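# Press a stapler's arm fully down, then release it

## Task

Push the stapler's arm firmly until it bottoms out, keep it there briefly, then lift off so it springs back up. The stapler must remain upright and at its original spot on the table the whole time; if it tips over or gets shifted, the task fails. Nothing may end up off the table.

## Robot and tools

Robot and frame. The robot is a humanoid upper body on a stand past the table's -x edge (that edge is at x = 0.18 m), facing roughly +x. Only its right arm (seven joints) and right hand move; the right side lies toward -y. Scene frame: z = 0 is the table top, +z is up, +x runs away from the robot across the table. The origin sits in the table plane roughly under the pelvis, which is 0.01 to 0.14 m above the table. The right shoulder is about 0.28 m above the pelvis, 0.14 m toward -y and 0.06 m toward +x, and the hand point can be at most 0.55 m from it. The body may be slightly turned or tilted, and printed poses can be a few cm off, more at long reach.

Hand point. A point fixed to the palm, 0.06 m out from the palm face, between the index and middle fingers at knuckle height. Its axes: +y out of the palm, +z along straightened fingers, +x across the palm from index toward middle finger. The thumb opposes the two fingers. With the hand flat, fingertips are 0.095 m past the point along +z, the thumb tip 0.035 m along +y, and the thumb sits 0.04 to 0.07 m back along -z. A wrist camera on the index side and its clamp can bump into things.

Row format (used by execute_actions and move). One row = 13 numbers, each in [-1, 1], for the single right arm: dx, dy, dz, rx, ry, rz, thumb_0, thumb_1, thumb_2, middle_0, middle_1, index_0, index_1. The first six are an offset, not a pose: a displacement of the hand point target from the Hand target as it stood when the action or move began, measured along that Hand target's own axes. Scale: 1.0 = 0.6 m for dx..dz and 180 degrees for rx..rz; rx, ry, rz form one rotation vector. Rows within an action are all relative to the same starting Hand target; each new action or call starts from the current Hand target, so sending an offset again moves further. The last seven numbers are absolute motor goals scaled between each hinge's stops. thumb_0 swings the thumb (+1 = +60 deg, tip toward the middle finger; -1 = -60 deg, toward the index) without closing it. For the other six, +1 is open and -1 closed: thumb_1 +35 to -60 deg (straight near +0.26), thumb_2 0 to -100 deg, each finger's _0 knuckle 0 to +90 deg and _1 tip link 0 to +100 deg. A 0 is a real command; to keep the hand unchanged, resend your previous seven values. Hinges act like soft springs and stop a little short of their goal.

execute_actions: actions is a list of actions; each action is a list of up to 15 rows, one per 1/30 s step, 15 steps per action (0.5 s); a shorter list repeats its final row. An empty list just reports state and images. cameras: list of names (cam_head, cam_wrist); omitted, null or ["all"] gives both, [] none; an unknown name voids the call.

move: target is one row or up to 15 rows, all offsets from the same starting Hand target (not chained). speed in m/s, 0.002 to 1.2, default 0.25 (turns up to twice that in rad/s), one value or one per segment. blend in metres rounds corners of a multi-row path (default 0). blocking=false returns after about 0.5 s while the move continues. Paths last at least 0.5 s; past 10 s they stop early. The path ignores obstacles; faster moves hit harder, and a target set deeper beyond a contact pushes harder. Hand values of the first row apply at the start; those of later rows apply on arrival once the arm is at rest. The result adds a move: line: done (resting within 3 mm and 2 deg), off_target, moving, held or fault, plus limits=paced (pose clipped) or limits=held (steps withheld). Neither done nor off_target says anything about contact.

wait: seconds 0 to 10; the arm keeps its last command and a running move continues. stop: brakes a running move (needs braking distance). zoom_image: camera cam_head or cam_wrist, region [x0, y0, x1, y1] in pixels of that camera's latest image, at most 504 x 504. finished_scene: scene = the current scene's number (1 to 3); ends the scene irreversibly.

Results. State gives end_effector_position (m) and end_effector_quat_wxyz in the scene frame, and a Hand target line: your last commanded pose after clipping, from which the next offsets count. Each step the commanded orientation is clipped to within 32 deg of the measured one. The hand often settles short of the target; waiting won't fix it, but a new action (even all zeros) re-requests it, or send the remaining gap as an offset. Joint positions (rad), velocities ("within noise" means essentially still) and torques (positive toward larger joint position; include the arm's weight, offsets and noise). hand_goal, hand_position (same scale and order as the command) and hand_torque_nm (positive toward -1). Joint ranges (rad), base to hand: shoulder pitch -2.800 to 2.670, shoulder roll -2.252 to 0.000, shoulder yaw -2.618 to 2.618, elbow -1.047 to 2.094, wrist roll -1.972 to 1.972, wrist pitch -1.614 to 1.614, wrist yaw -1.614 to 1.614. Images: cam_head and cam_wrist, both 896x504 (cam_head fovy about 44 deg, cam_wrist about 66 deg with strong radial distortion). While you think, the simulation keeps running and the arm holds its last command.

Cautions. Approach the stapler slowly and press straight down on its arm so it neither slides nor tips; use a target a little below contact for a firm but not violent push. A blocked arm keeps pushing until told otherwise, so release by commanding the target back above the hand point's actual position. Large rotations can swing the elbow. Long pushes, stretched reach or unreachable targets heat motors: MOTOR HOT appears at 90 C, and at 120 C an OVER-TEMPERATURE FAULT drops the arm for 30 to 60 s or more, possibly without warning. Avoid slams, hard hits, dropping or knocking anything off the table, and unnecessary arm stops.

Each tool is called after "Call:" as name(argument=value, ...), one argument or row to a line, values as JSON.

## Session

Call:
execute_actions(
  actions=[],
)

Scene clock: 0.00 s.
end_effector_position=(+0.2216, -0.3782, +0.1801) hand_goal=(+0.000, +0.263, +1.000, +1.000, +1.000, +1.000, +1.000) hand_position=(+0.000, +0.263, +1.000, +1.000, +1.000, +1.000, +1.000) hand_torque_nm=(+0.00, +0.00, +0.00, +0.00, +0.00, +0.00, +0.00) end_effector_quat_wxyz=(+0.646, +0.124, +0.418, -0.627)
Joint positions: [0.351 -0.455 -0.418 0.058 -0.192 -0.527 -1.089]
Joint velocities: within noise
Joint torques (N m): no reading
Hand target: +0.2216, -0.3782, +0.1801; +0.646, +0.124, +0.418, -0.627

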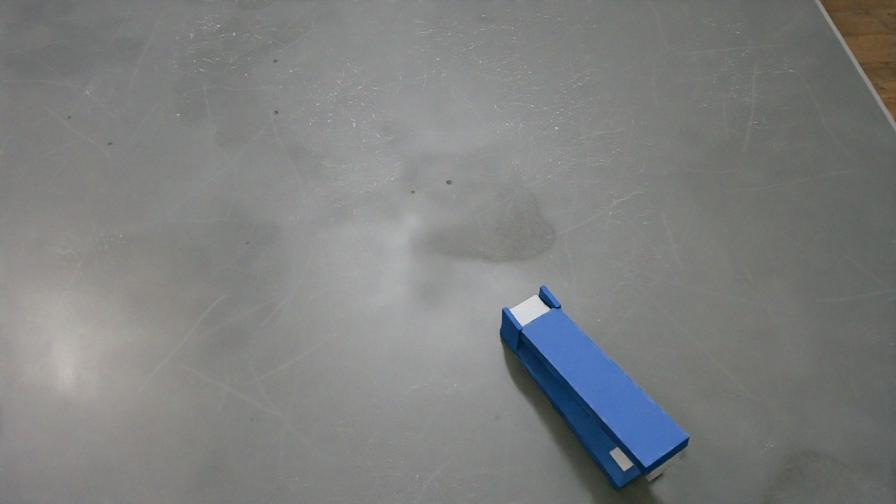

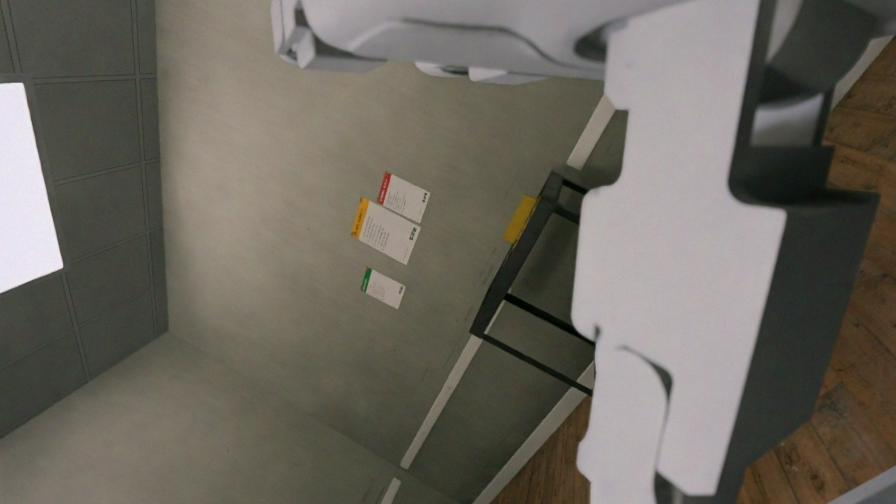

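Call:
move(
  target=[-0.292,0.106,-0.104,-0.336,-0.18,-0.1925,0,0.263,1,-1,-1,-1,-1],
  speed=0.45,
  cameras=[],
)

Scene clock: 11.00 s.
end_effector_position=(+0.2789, -0.2001, +0.2365) hand_goal=(+0.000, +0.263, +1.000, -1.000, -1.000, -1.000, -1.000) hand_position=(+0.000, +0.263, +1.000, -0.944, -0.939, -0.944, -0.939) hand_torque_nm=(+0.00, +0.00, +0.00, +0.07, +0.09, +0.07, +0.09) end_effector_quat_wxyz=(+0.497, -0.506, +0.502, -0.495)
Joint positions: [-0.171 -0.56 -0.268 -1.063 -1.089 0.373 0.986]
Joint velocities: within noise
Joint torques (N m): [-2.41 -2.21 -1.41 -2.71 -0.36 -0.19 -0.71]
Hand target: +0.2795, -0.2002, +0.2401; +0.500, -0.500, +0.499, -0.500
Off the commanded pose: 0.004 m, 1 deg.
joint sent to its limit — joint 4 (elbow), lower limit, where the elbow is as bent as it goes. The joint targets still meet the commanded pose.
move: off_target
No camera images: "cameras" was empty.

Call:
move(
  target=[-0.1,0.067,-0.017,-0.151,-0.3256,-0.0872,0,0.263,1,-1,-1,-1,-1],
  speed=0.4,
  cameras=[],
)

Scene clock: 14.63 s.
end_effector_position=(+0.2682, -0.1412, +0.1981) hand_goal=(+0.000, +0.263, +1.000, -1.000, -1.000, -1.000, -1.000) hand_position=(+0.000, +0.263, +1.000, -0.944, -0.939, -0.944, -0.939) hand_torque_nm=(+0.00, +0.00, +0.00, +0.07, +0.09, +0.07, +0.09) end_effector_quat_wxyz=(-0.482, +0.836, -0.228, +0.131)
Joint positions: [-0.51 -0.945 -0.042 -0.504 -0.184 -0.397 1.112]
Joint velocities: within noise
Joint torques (N m): [-4.3 -3.68 -1.42 -0.47 0.68 -0.2 -0.51]
Hand target: +0.2693, -0.1402, +0.1998; -0.483, +0.837, -0.223, +0.130
Off the commanded pose: 0.002 m, 1 deg.
move: done
No camera images: "cameras" was empty.

Call:
move(
  target=[-0.032,0.1095,0.077,-0.1077,-0.1498,-0.1258,0,0.263,1,-1,-1,-1,-1],
  speed=0.3,
)

Scene clock: 18.20 s.
end_effector_position=(+0.2560, -0.1273, +0.1284) hand_goal=(+0.000, +0.263, +1.000, -1.000, -1.000, -1.000, -1.000) hand_position=(+0.000, +0.263, +1.000, -0.944, -0.940, -0.944, -0.940) hand_torque_nm=(+0.00, +0.00, +0.00, +0.07, +0.09, +0.07, +0.09) end_effector_quat_wxyz=(-0.361, +0.932, +0.005, +0.003)
Joint positions: [-0.701 -0.836 0.406 -0.224 -0.306 -0.913 1.215]
Joint velocities: within noise
Joint torques (N m): [-3.09 -3.47 -2.31 -2.55 0.95 0.09 -0.62]
Hand target: +0.2547, -0.1284, +0.1294; -0.364, +0.931, +0.002, +0.003 (not the last commanded pose)
Off the commanded pose: 0.009 m, 5 deg.
move: held (a check stopped the path); limits=held
pose unreachable: on one or more control steps of this call, first in action 0 (counted from 0), an arm could not follow its commanded pose, so it was not sent that pose on those steps. It may still have moved: this result reports where it is.
cause: moving toward the commanded pose would bring two parts of the arm too close to each other (its forearm and another part of the arm, with joints 6 (wrist pitch) and 7 (wrist yaw) between them).

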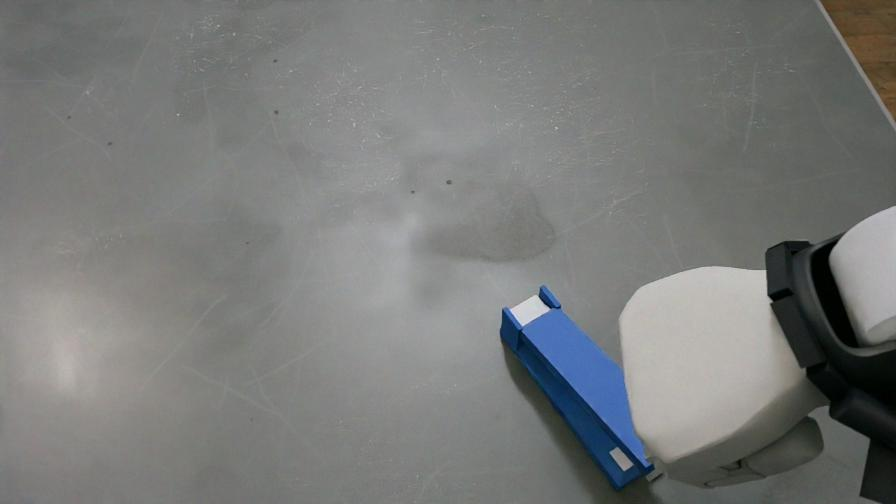

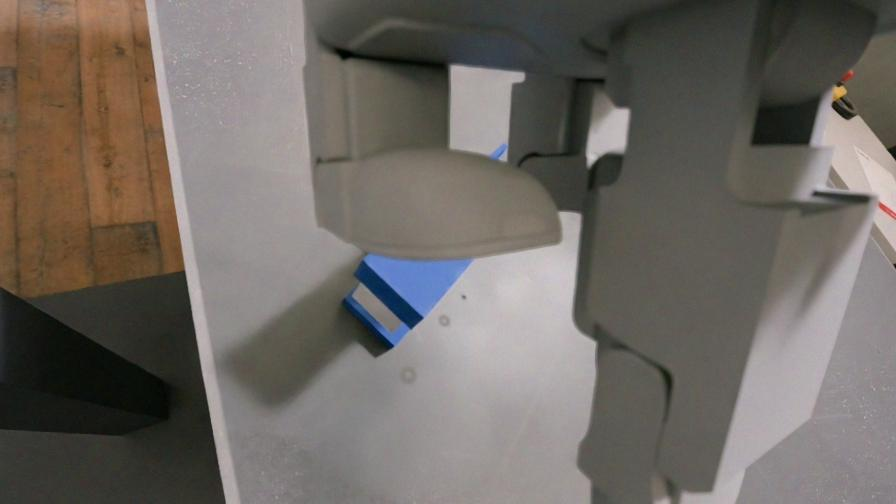

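Call:
zoom_image(
  camera="cam_wrist",
  region=[300, 120, 600, 380],
)

Scaled by 1.680 from the camera's 896x504 image, which has a finer 1280x720 frame.

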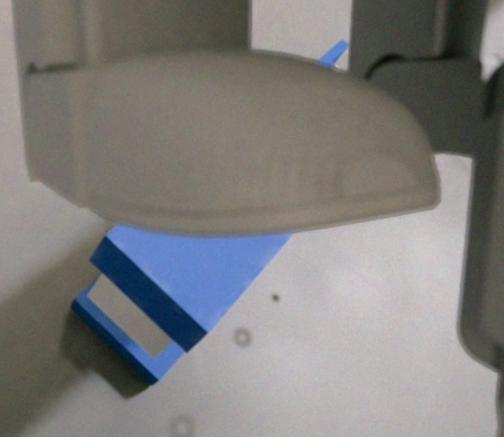

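Call:
move(
  target=[0.022,0.02,0.047,0,0.0224,0.0246,0,0.263,1,-1,-1,-1,-1],
  speed=0.2,
)

Call:
zoom_image(
  camera="cam_wrist",
  region=[250, 120, 650, 420],
)

Scene clock: 25.20 s.
end_effector_position=(+0.2711, -0.1181, +0.1056) hand_goal=(+0.000, +0.263, +1.000, -1.000, -1.000, -1.000, -1.000) hand_position=(+0.000, +0.263, +1.000, -0.944, -0.940, -0.944, -0.940) hand_torque_nm=(+0.00, +0.00, +0.00, +0.07, +0.08, +0.07, +0.08) end_effector_quat_wxyz=(-0.366, +0.929, -0.041, +0.029)
Joint positions: [-0.688 -0.735 0.406 -0.123 -0.504 -0.887 1.115]
Joint velocities: within noise
Joint torques (N m): [-3.04 -1.98 -1.39 -1.24 0.41 0.03 -0.65]
Hand target: +0.2681, -0.1180, +0.1006; -0.364, +0.930, -0.047, +0.021
Off the commanded pose: 0.006 m, 1 deg.
move: off_target

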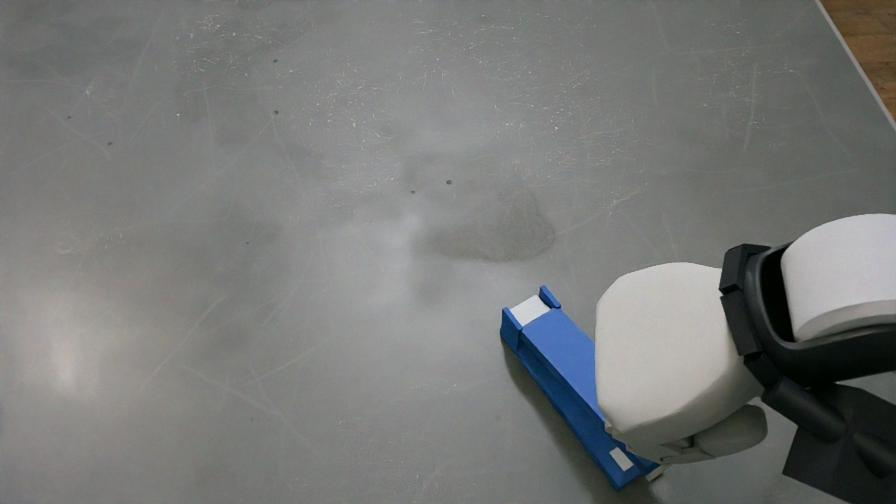

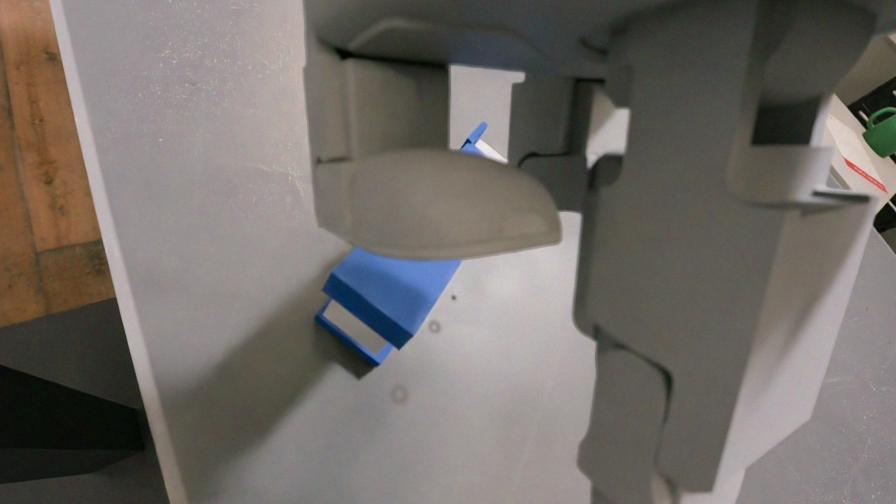

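Scaled by 1.260 from the camera's 896x504 image, which has a finer 1280x720 frame.

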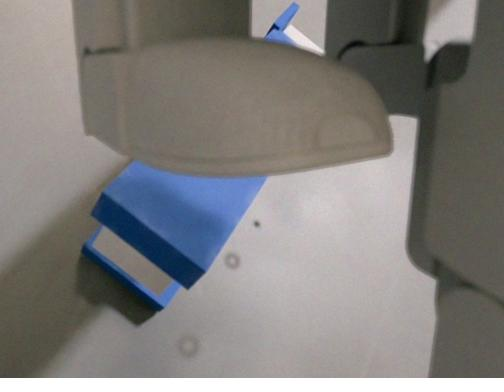

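Call:
move(
  target=[
    [0.012,0.043,0.0635,0,0,0,0,0.263,1,-1,-1,-1,-1],
    [-0.029,0.1585,0.150,0,0,0,0,0.263,1,-1,-1,-1,-1],
  ],
  speed=0.1,
)

Call:
zoom_image(
  camera="cam_wrist",
  region=[250, 120, 650, 420],
)

Scene clock: 33.47 s.
end_effector_position=(+0.2765, -0.0903, +0.0160) hand_goal=(+0.000, +0.263, +1.000, -1.000, -1.000, -1.000, -1.000) hand_position=(+0.000, +0.263, +1.000, -0.999, -0.940, -0.999, -0.940) hand_torque_nm=(+0.00, +0.00, +0.00, +0.00, +0.08, +0.00, +0.08) end_effector_quat_wxyz=(-0.446, +0.893, -0.014, +0.061)
Joint positions: [-0.588 -0.592 0.485 0.165 -1.253 -1.014 0.282]
Joint velocities: within noise
Joint torques (N m): [1.18 -3.32 1.5 5.03 -1.57 0.62 1.58]
Hand target: +0.2506, -0.1250, -0.0301; -0.364, +0.930, -0.047, +0.021
Off the commanded pose: 0.063 m, 12 deg.
move: off_target

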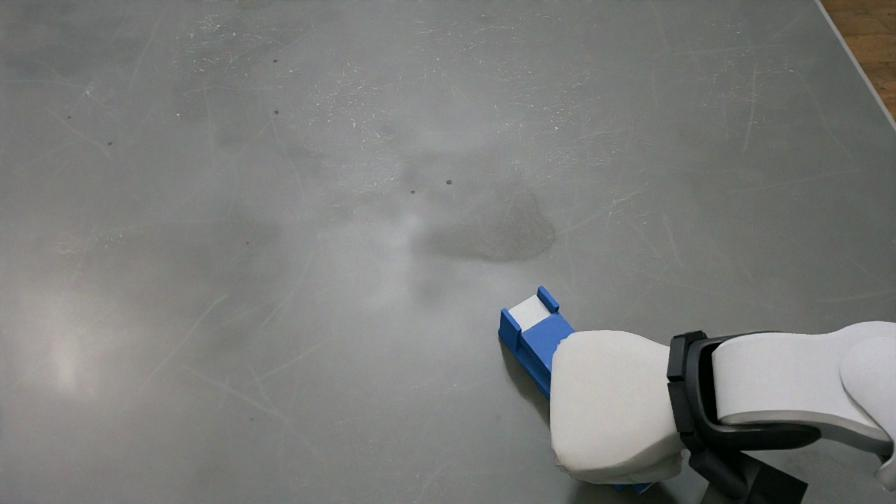

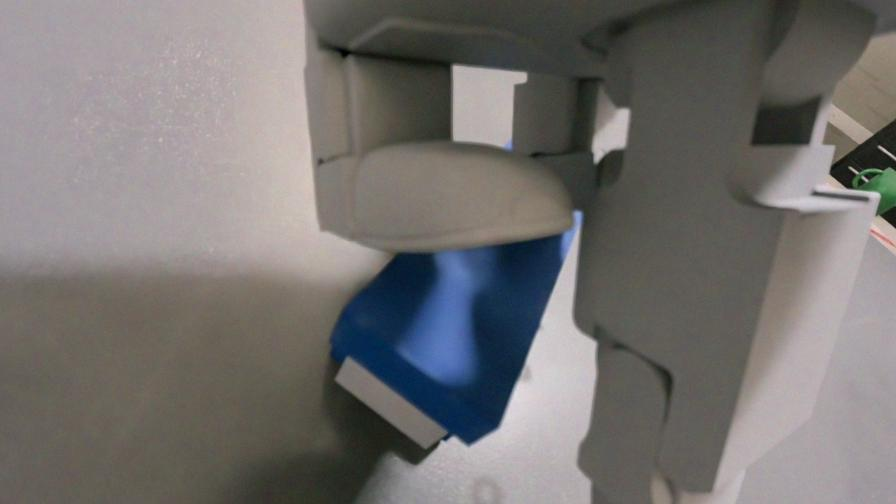

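Scaled by 1.260 from the camera's 896x504 image, which has a finer 1280x720 frame.

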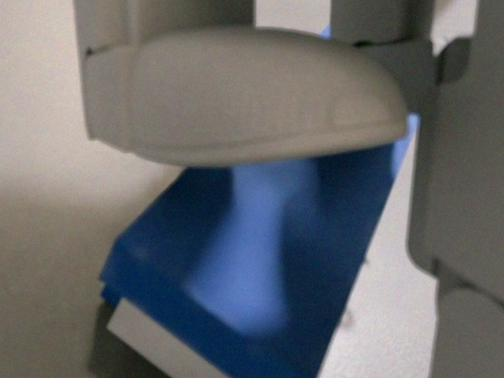

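Call:
move(
  target=[
    [0.037,-0.145,-0.070,0,0,0,0,0.263,1,-1,-1,-1,-1],
    [0.038,-0.2017,-0.131,0,0,0,0,0.263,1,-1,-1,-1,-1],
  ],
  speed=0.12,
)

Call:
zoom_image(
  camera="cam_head",
  region=[460, 260, 720, 504],
)

Scene clock: 37.57 s.
end_effector_position=(+0.2728, -0.0921, +0.1045) hand_goal=(+0.000, +0.263, +1.000, -1.000, -1.000, -1.000, -1.000) hand_position=(+0.000, +0.263, +1.000, -0.999, -0.940, -0.999, -0.940) hand_torque_nm=(+0.00, +0.00, +0.00, +0.00, +0.08, +0.00, +0.08) end_effector_quat_wxyz=(-0.361, +0.931, -0.050, +0.014)
Joint positions: [-0.759 -0.641 0.488 -0.105 -0.522 -0.78 1.158]
Joint velocities: within noise
Joint torques (N m): [-5.11 -2.46 -2.24 -3.13 0.89 0.06 -0.32]
Hand target: +0.2761, -0.0919, +0.1099; -0.364, +0.930, -0.047, +0.021
Off the commanded pose: 0.006 m, 1 deg.
move: off_target

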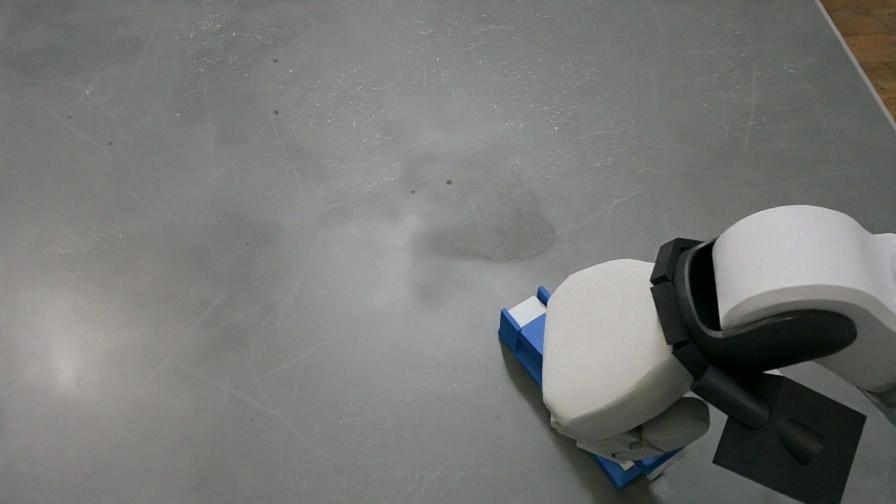

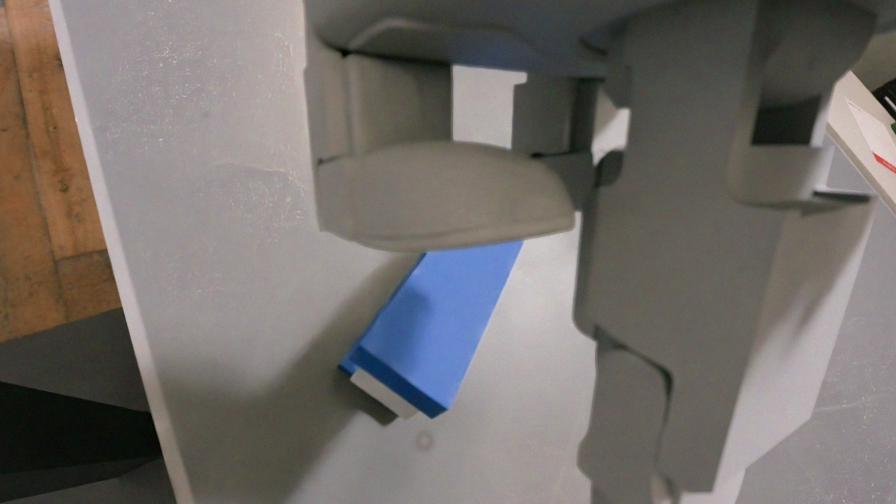

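Scaled by 1.938 from the camera's 896x504 image, which has a finer 1280x720 frame.

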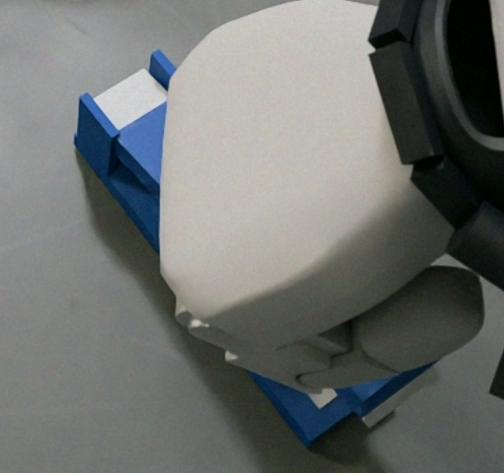

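Call:
move(
  target=[-0.0065,0.073,0.0235,0,0,0,0,0.263,1,-1,-1,-1,-1],
  speed=0.15,
  cameras=["cam_wrist"],
)

Call:
zoom_image(
  camera="cam_wrist",
  region=[250, 120, 650, 420],
)

Scene clock: 46.57 s.
end_effector_position=(+0.2705, -0.1081, +0.0725) hand_goal=(+0.000, +0.263, +1.000, -1.000, -1.000, -1.000, -1.000) hand_position=(+0.000, +0.263, +1.000, -0.999, -0.940, -0.999, -0.940) hand_torque_nm=(+0.00, +0.00, +0.00, +0.00, +0.08, +0.00, +0.08) end_effector_quat_wxyz=(-0.371, +0.928, -0.039, +0.021)
Joint positions: [-0.669 -0.67 0.465 -0.008 -0.692 -0.946 0.944]
Joint velocities: within noise
Joint torques (N m): [-3.19 -3.15 -1.98 -1.52 0.44 -0.09 -0.66]
Hand target: +0.2702, -0.1140, +0.0698; -0.364, +0.930, -0.047, +0.021
Off the commanded pose: 0.007 m, 1 deg.
move: off_target
Images, in order (width x height): cam_wrist 896x504.

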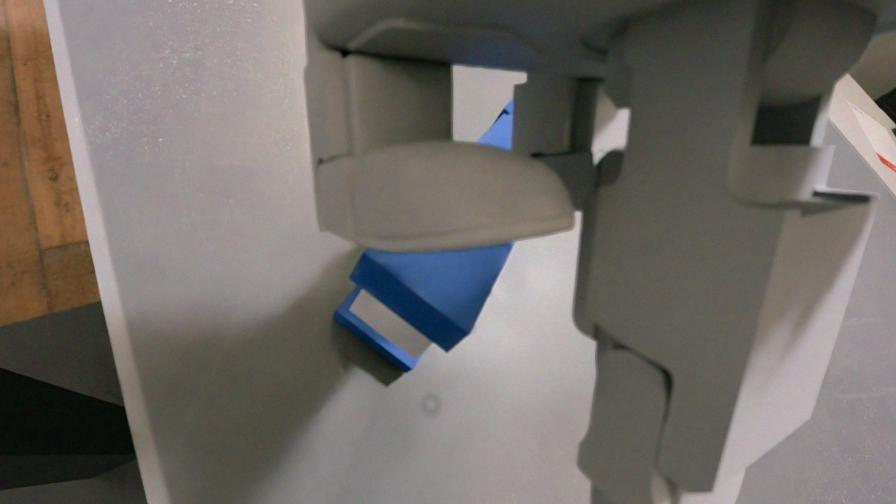

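Scaled by 1.260 from the camera's 896x504 image, which has a finer 1280x720 frame.

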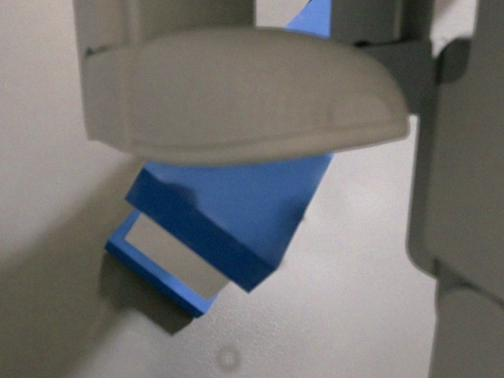

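Call:
move(
  target=[
    [0.014,0.022,0.0137,0,0,0,0,0.263,1,-1,-1,-1,-1],
    [0,0.071,0.025,0,0,0,0,0.263,1,-1,-1,-1,-1],
  ],
  speed=0.1,
  cameras=["cam_wrist"],
)

Scene clock: 50.30 s.
end_effector_position=(+0.2768, -0.1187, +0.0442) hand_goal=(+0.000, +0.263, +1.000, -1.000, -1.000, -1.000, -1.000) hand_position=(+0.000, +0.263, +1.000, -0.999, -0.940, -0.999, -0.940) hand_torque_nm=(+0.00, +0.00, +0.00, +0.00, +0.08, +0.00, +0.08) end_effector_quat_wxyz=(-0.398, +0.916, -0.032, +0.033)
Joint positions: [-0.637 -0.673 0.438 0.141 -0.941 -1.081 0.621]
Joint velocities: within noise
Joint torques (N m): [-1.69 -3.86 -0.81 -0.25 -0.3 0.13 0.07]
Hand target: +0.2682, -0.1350, +0.0298; -0.364, +0.930, -0.047, +0.021
Off the commanded pose: 0.023 m, 5 deg.
move: off_target
Images, in order (width x height): cam_wrist 896x504.

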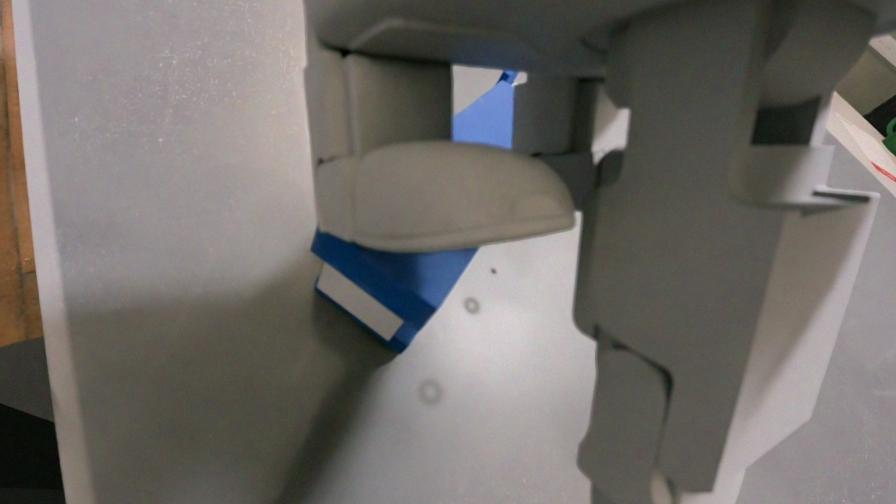

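Call:
move(
  target=[-0.02,0.0713,0.0248,0,0,0,0,0.263,1,-1,-1,-1,-1],
  speed=0.1,
  cameras=["cam_wrist"],
)

Scene clock: 53.20 s.
end_effector_position=(+0.2706, -0.1205, +0.0228) hand_goal=(+0.000, +0.263, +1.000, -1.000, -1.000, -1.000, -1.000) hand_position=(+0.000, +0.263, +1.000, -0.999, -0.940, -0.999, -0.940) hand_torque_nm=(+0.00, +0.00, +0.00, +0.00, +0.08, +0.00, +0.08) end_effector_quat_wxyz=(-0.442, +0.896, -0.024, +0.041)
Joint positions: [-0.576 -0.696 0.438 0.181 -1.177 -1.11 0.265]
Joint velocities: within noise
Joint torques (N m): [0 -4.64 0.49 2.21 -1.83 0.77 1.4]
Hand target: +0.2543, -0.1550, -0.0102; -0.364, +0.930, -0.047, +0.021
Off the commanded pose: 0.050 m, 10 deg.
move: off_target
Images, in order (width x height): cam_wrist 896x504.

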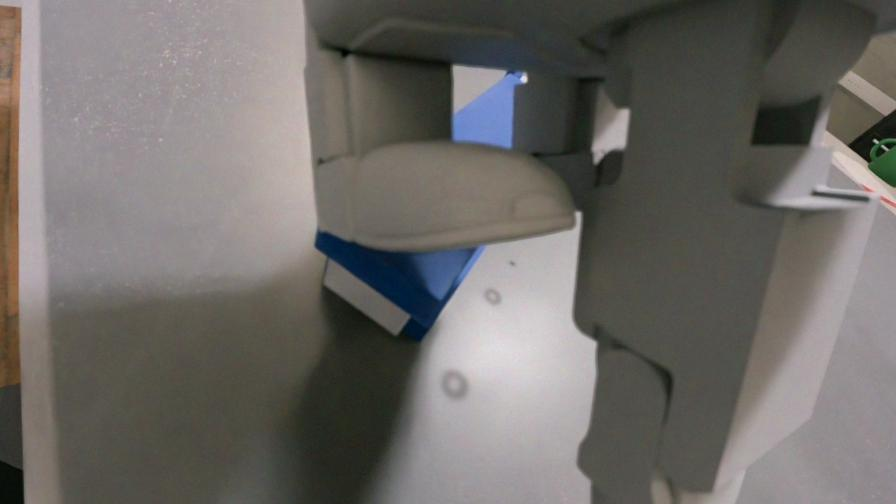

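Call:
move(
  target=[-0.003,0.0285,0.02,0,0,0,0,0.263,1,-1,-1,-1,-1],
  speed=0.1,
)

Call:
zoom_image(
  camera="cam_head",
  region=[460, 260, 720, 504],
)

Scene clock: 54.97 s.
end_effector_position=(+0.2680, -0.1192, +0.0181) hand_goal=(+0.000, +0.263, +1.000, -1.000, -1.000, -1.000, -1.000) hand_position=(+0.000, +0.263, +1.000, -0.999, -0.940, -0.999, -0.940) hand_torque_nm=(+0.00, +0.00, +0.00, +0.00, +0.08, +0.00, +0.08) end_effector_quat_wxyz=(-0.467, +0.883, -0.017, +0.038)
Joint positions: [-0.576 -0.723 0.474 0.202 -1.24 -1.106 0.108]
Joint velocities: within noise
Joint torques (N m): [0.5 -3.39 1.49 4.44 -3.1 2.25 2.27]
Hand target: +0.2522, -0.1592, -0.0307; -0.364, +0.930, -0.047, +0.021
Off the commanded pose: 0.065 m, 13 deg.
move: off_target

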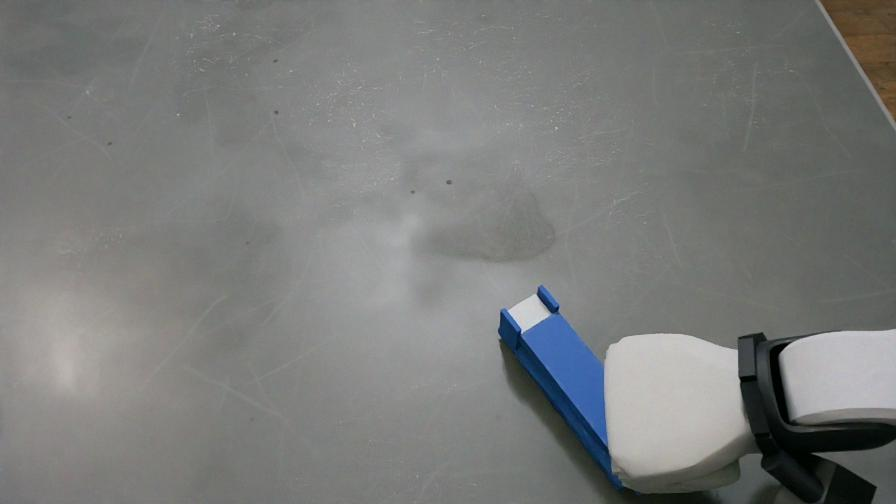

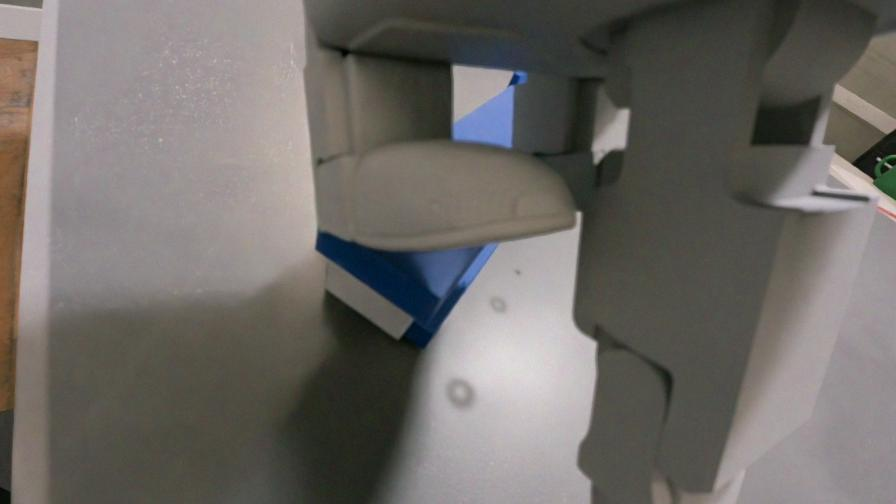

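Scaled by 1.938 from the camera's 896x504 image, which has a finer 1280x720 frame.

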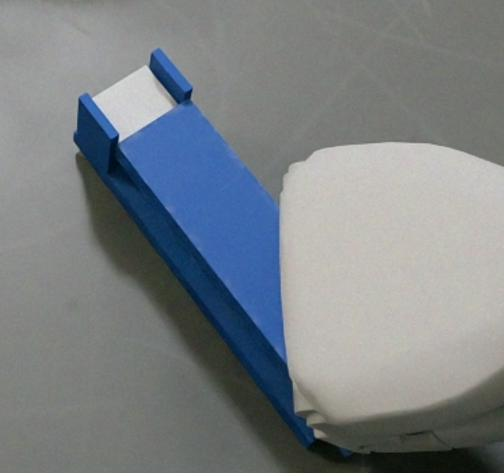

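Call:
move(
  target=[0,0.0255,0.0215,0,0,0,0,0.263,1,-1,-1,-1,-1],
  speed=0.1,
)

Scene clock: 57.83 s.
end_effector_position=(+0.2678, -0.1177, +0.0152) hand_goal=(+0.000, +0.263, +1.000, -1.000, -1.000, -1.000, -1.000) hand_position=(+0.000, +0.263, +1.000, -0.999, -0.940, -1.000, -0.940) hand_torque_nm=(+0.00, +0.00, +0.00, +0.00, +0.08, +0.00, +0.08) end_effector_quat_wxyz=(-0.487, +0.872, -0.012, +0.034)
Joint positions: [-0.592 -0.743 0.514 0.235 -1.288 -1.1 -0.026]
Joint velocities: within noise
Joint torques (N m): [1.38 -2 2.27 6.28 -4.17 3.68 3.22]
Hand target: +0.2520, -0.1617, -0.0505; -0.364, +0.930, -0.047, +0.021
Off the commanded pose: 0.081 m, 16 deg.
move: off_target

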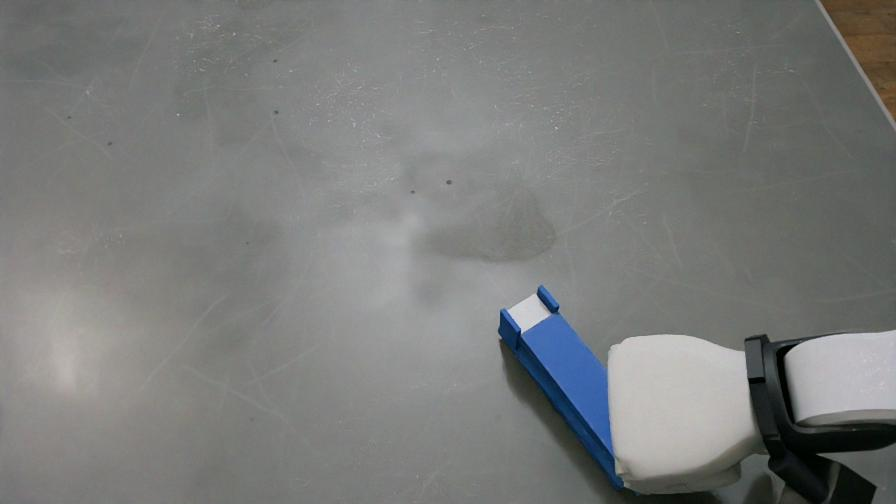

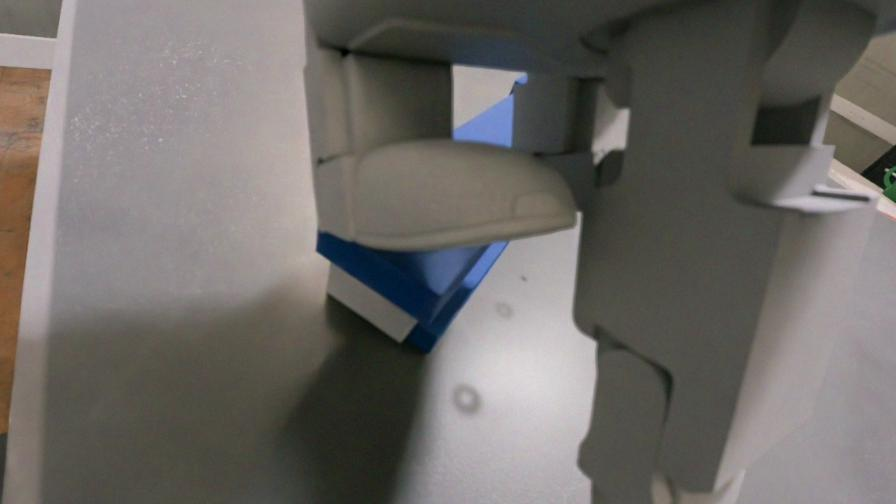

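Call:
move(
  target=[
    [0.02,-0.157,-0.060,0,0,0,0,0.263,1,-1,-1,-1,-1],
    [0.0205,-0.236,-0.146,0,0,0,0,0.263,1,-1,-1,-1,-1],
  ],
  speed=0.12,
)

Scene clock: 61.03 s.
end_effector_position=(+0.2648, -0.1186, +0.1050) hand_goal=(+0.000, +0.263, +1.000, -1.000, -1.000, -1.000, -1.000) hand_position=(+0.000, +0.263, +1.000, -0.999, -0.940, -1.000, -0.940) hand_torque_nm=(+0.00, +0.00, +0.00, +0.00, +0.08, +0.00, +0.08) end_effector_quat_wxyz=(-0.362, +0.931, -0.050, +0.014)
Joint positions: [-0.732 -0.841 0.534 -0.156 -0.471 -0.801 1.013]
Joint velocities: within noise
Joint torques (N m): [-4.74 -3.26 -2.42 -2.67 0.91 0.05 -0.32]
Hand target: +0.2679, -0.1186, +0.1100; -0.364, +0.930, -0.047, +0.021
Off the commanded pose: 0.006 m, 1 deg.
move: off_target

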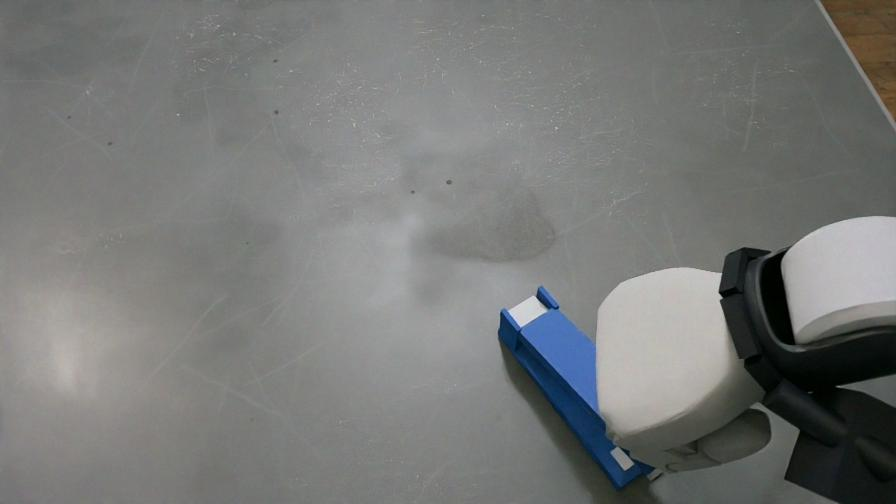

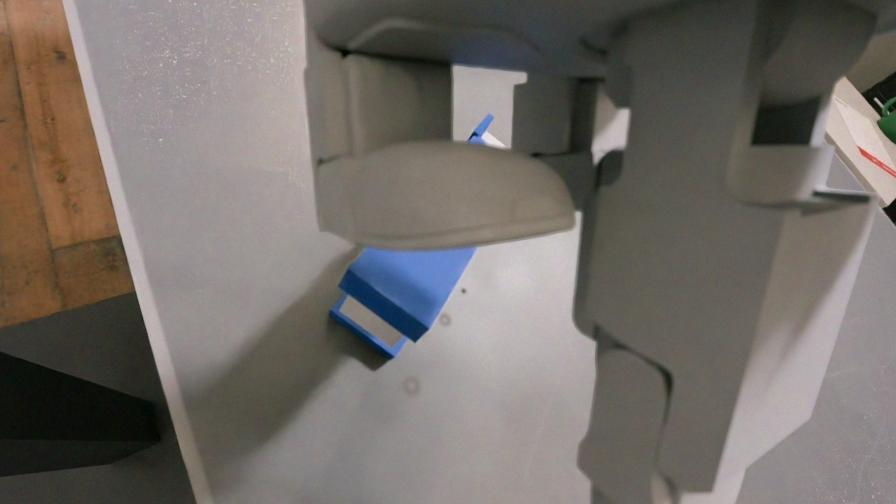

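The stapler sprang back up and is still upright and in place.

Call:
finished_scene(
  scene=3,
)

The scene is finished: the task was done.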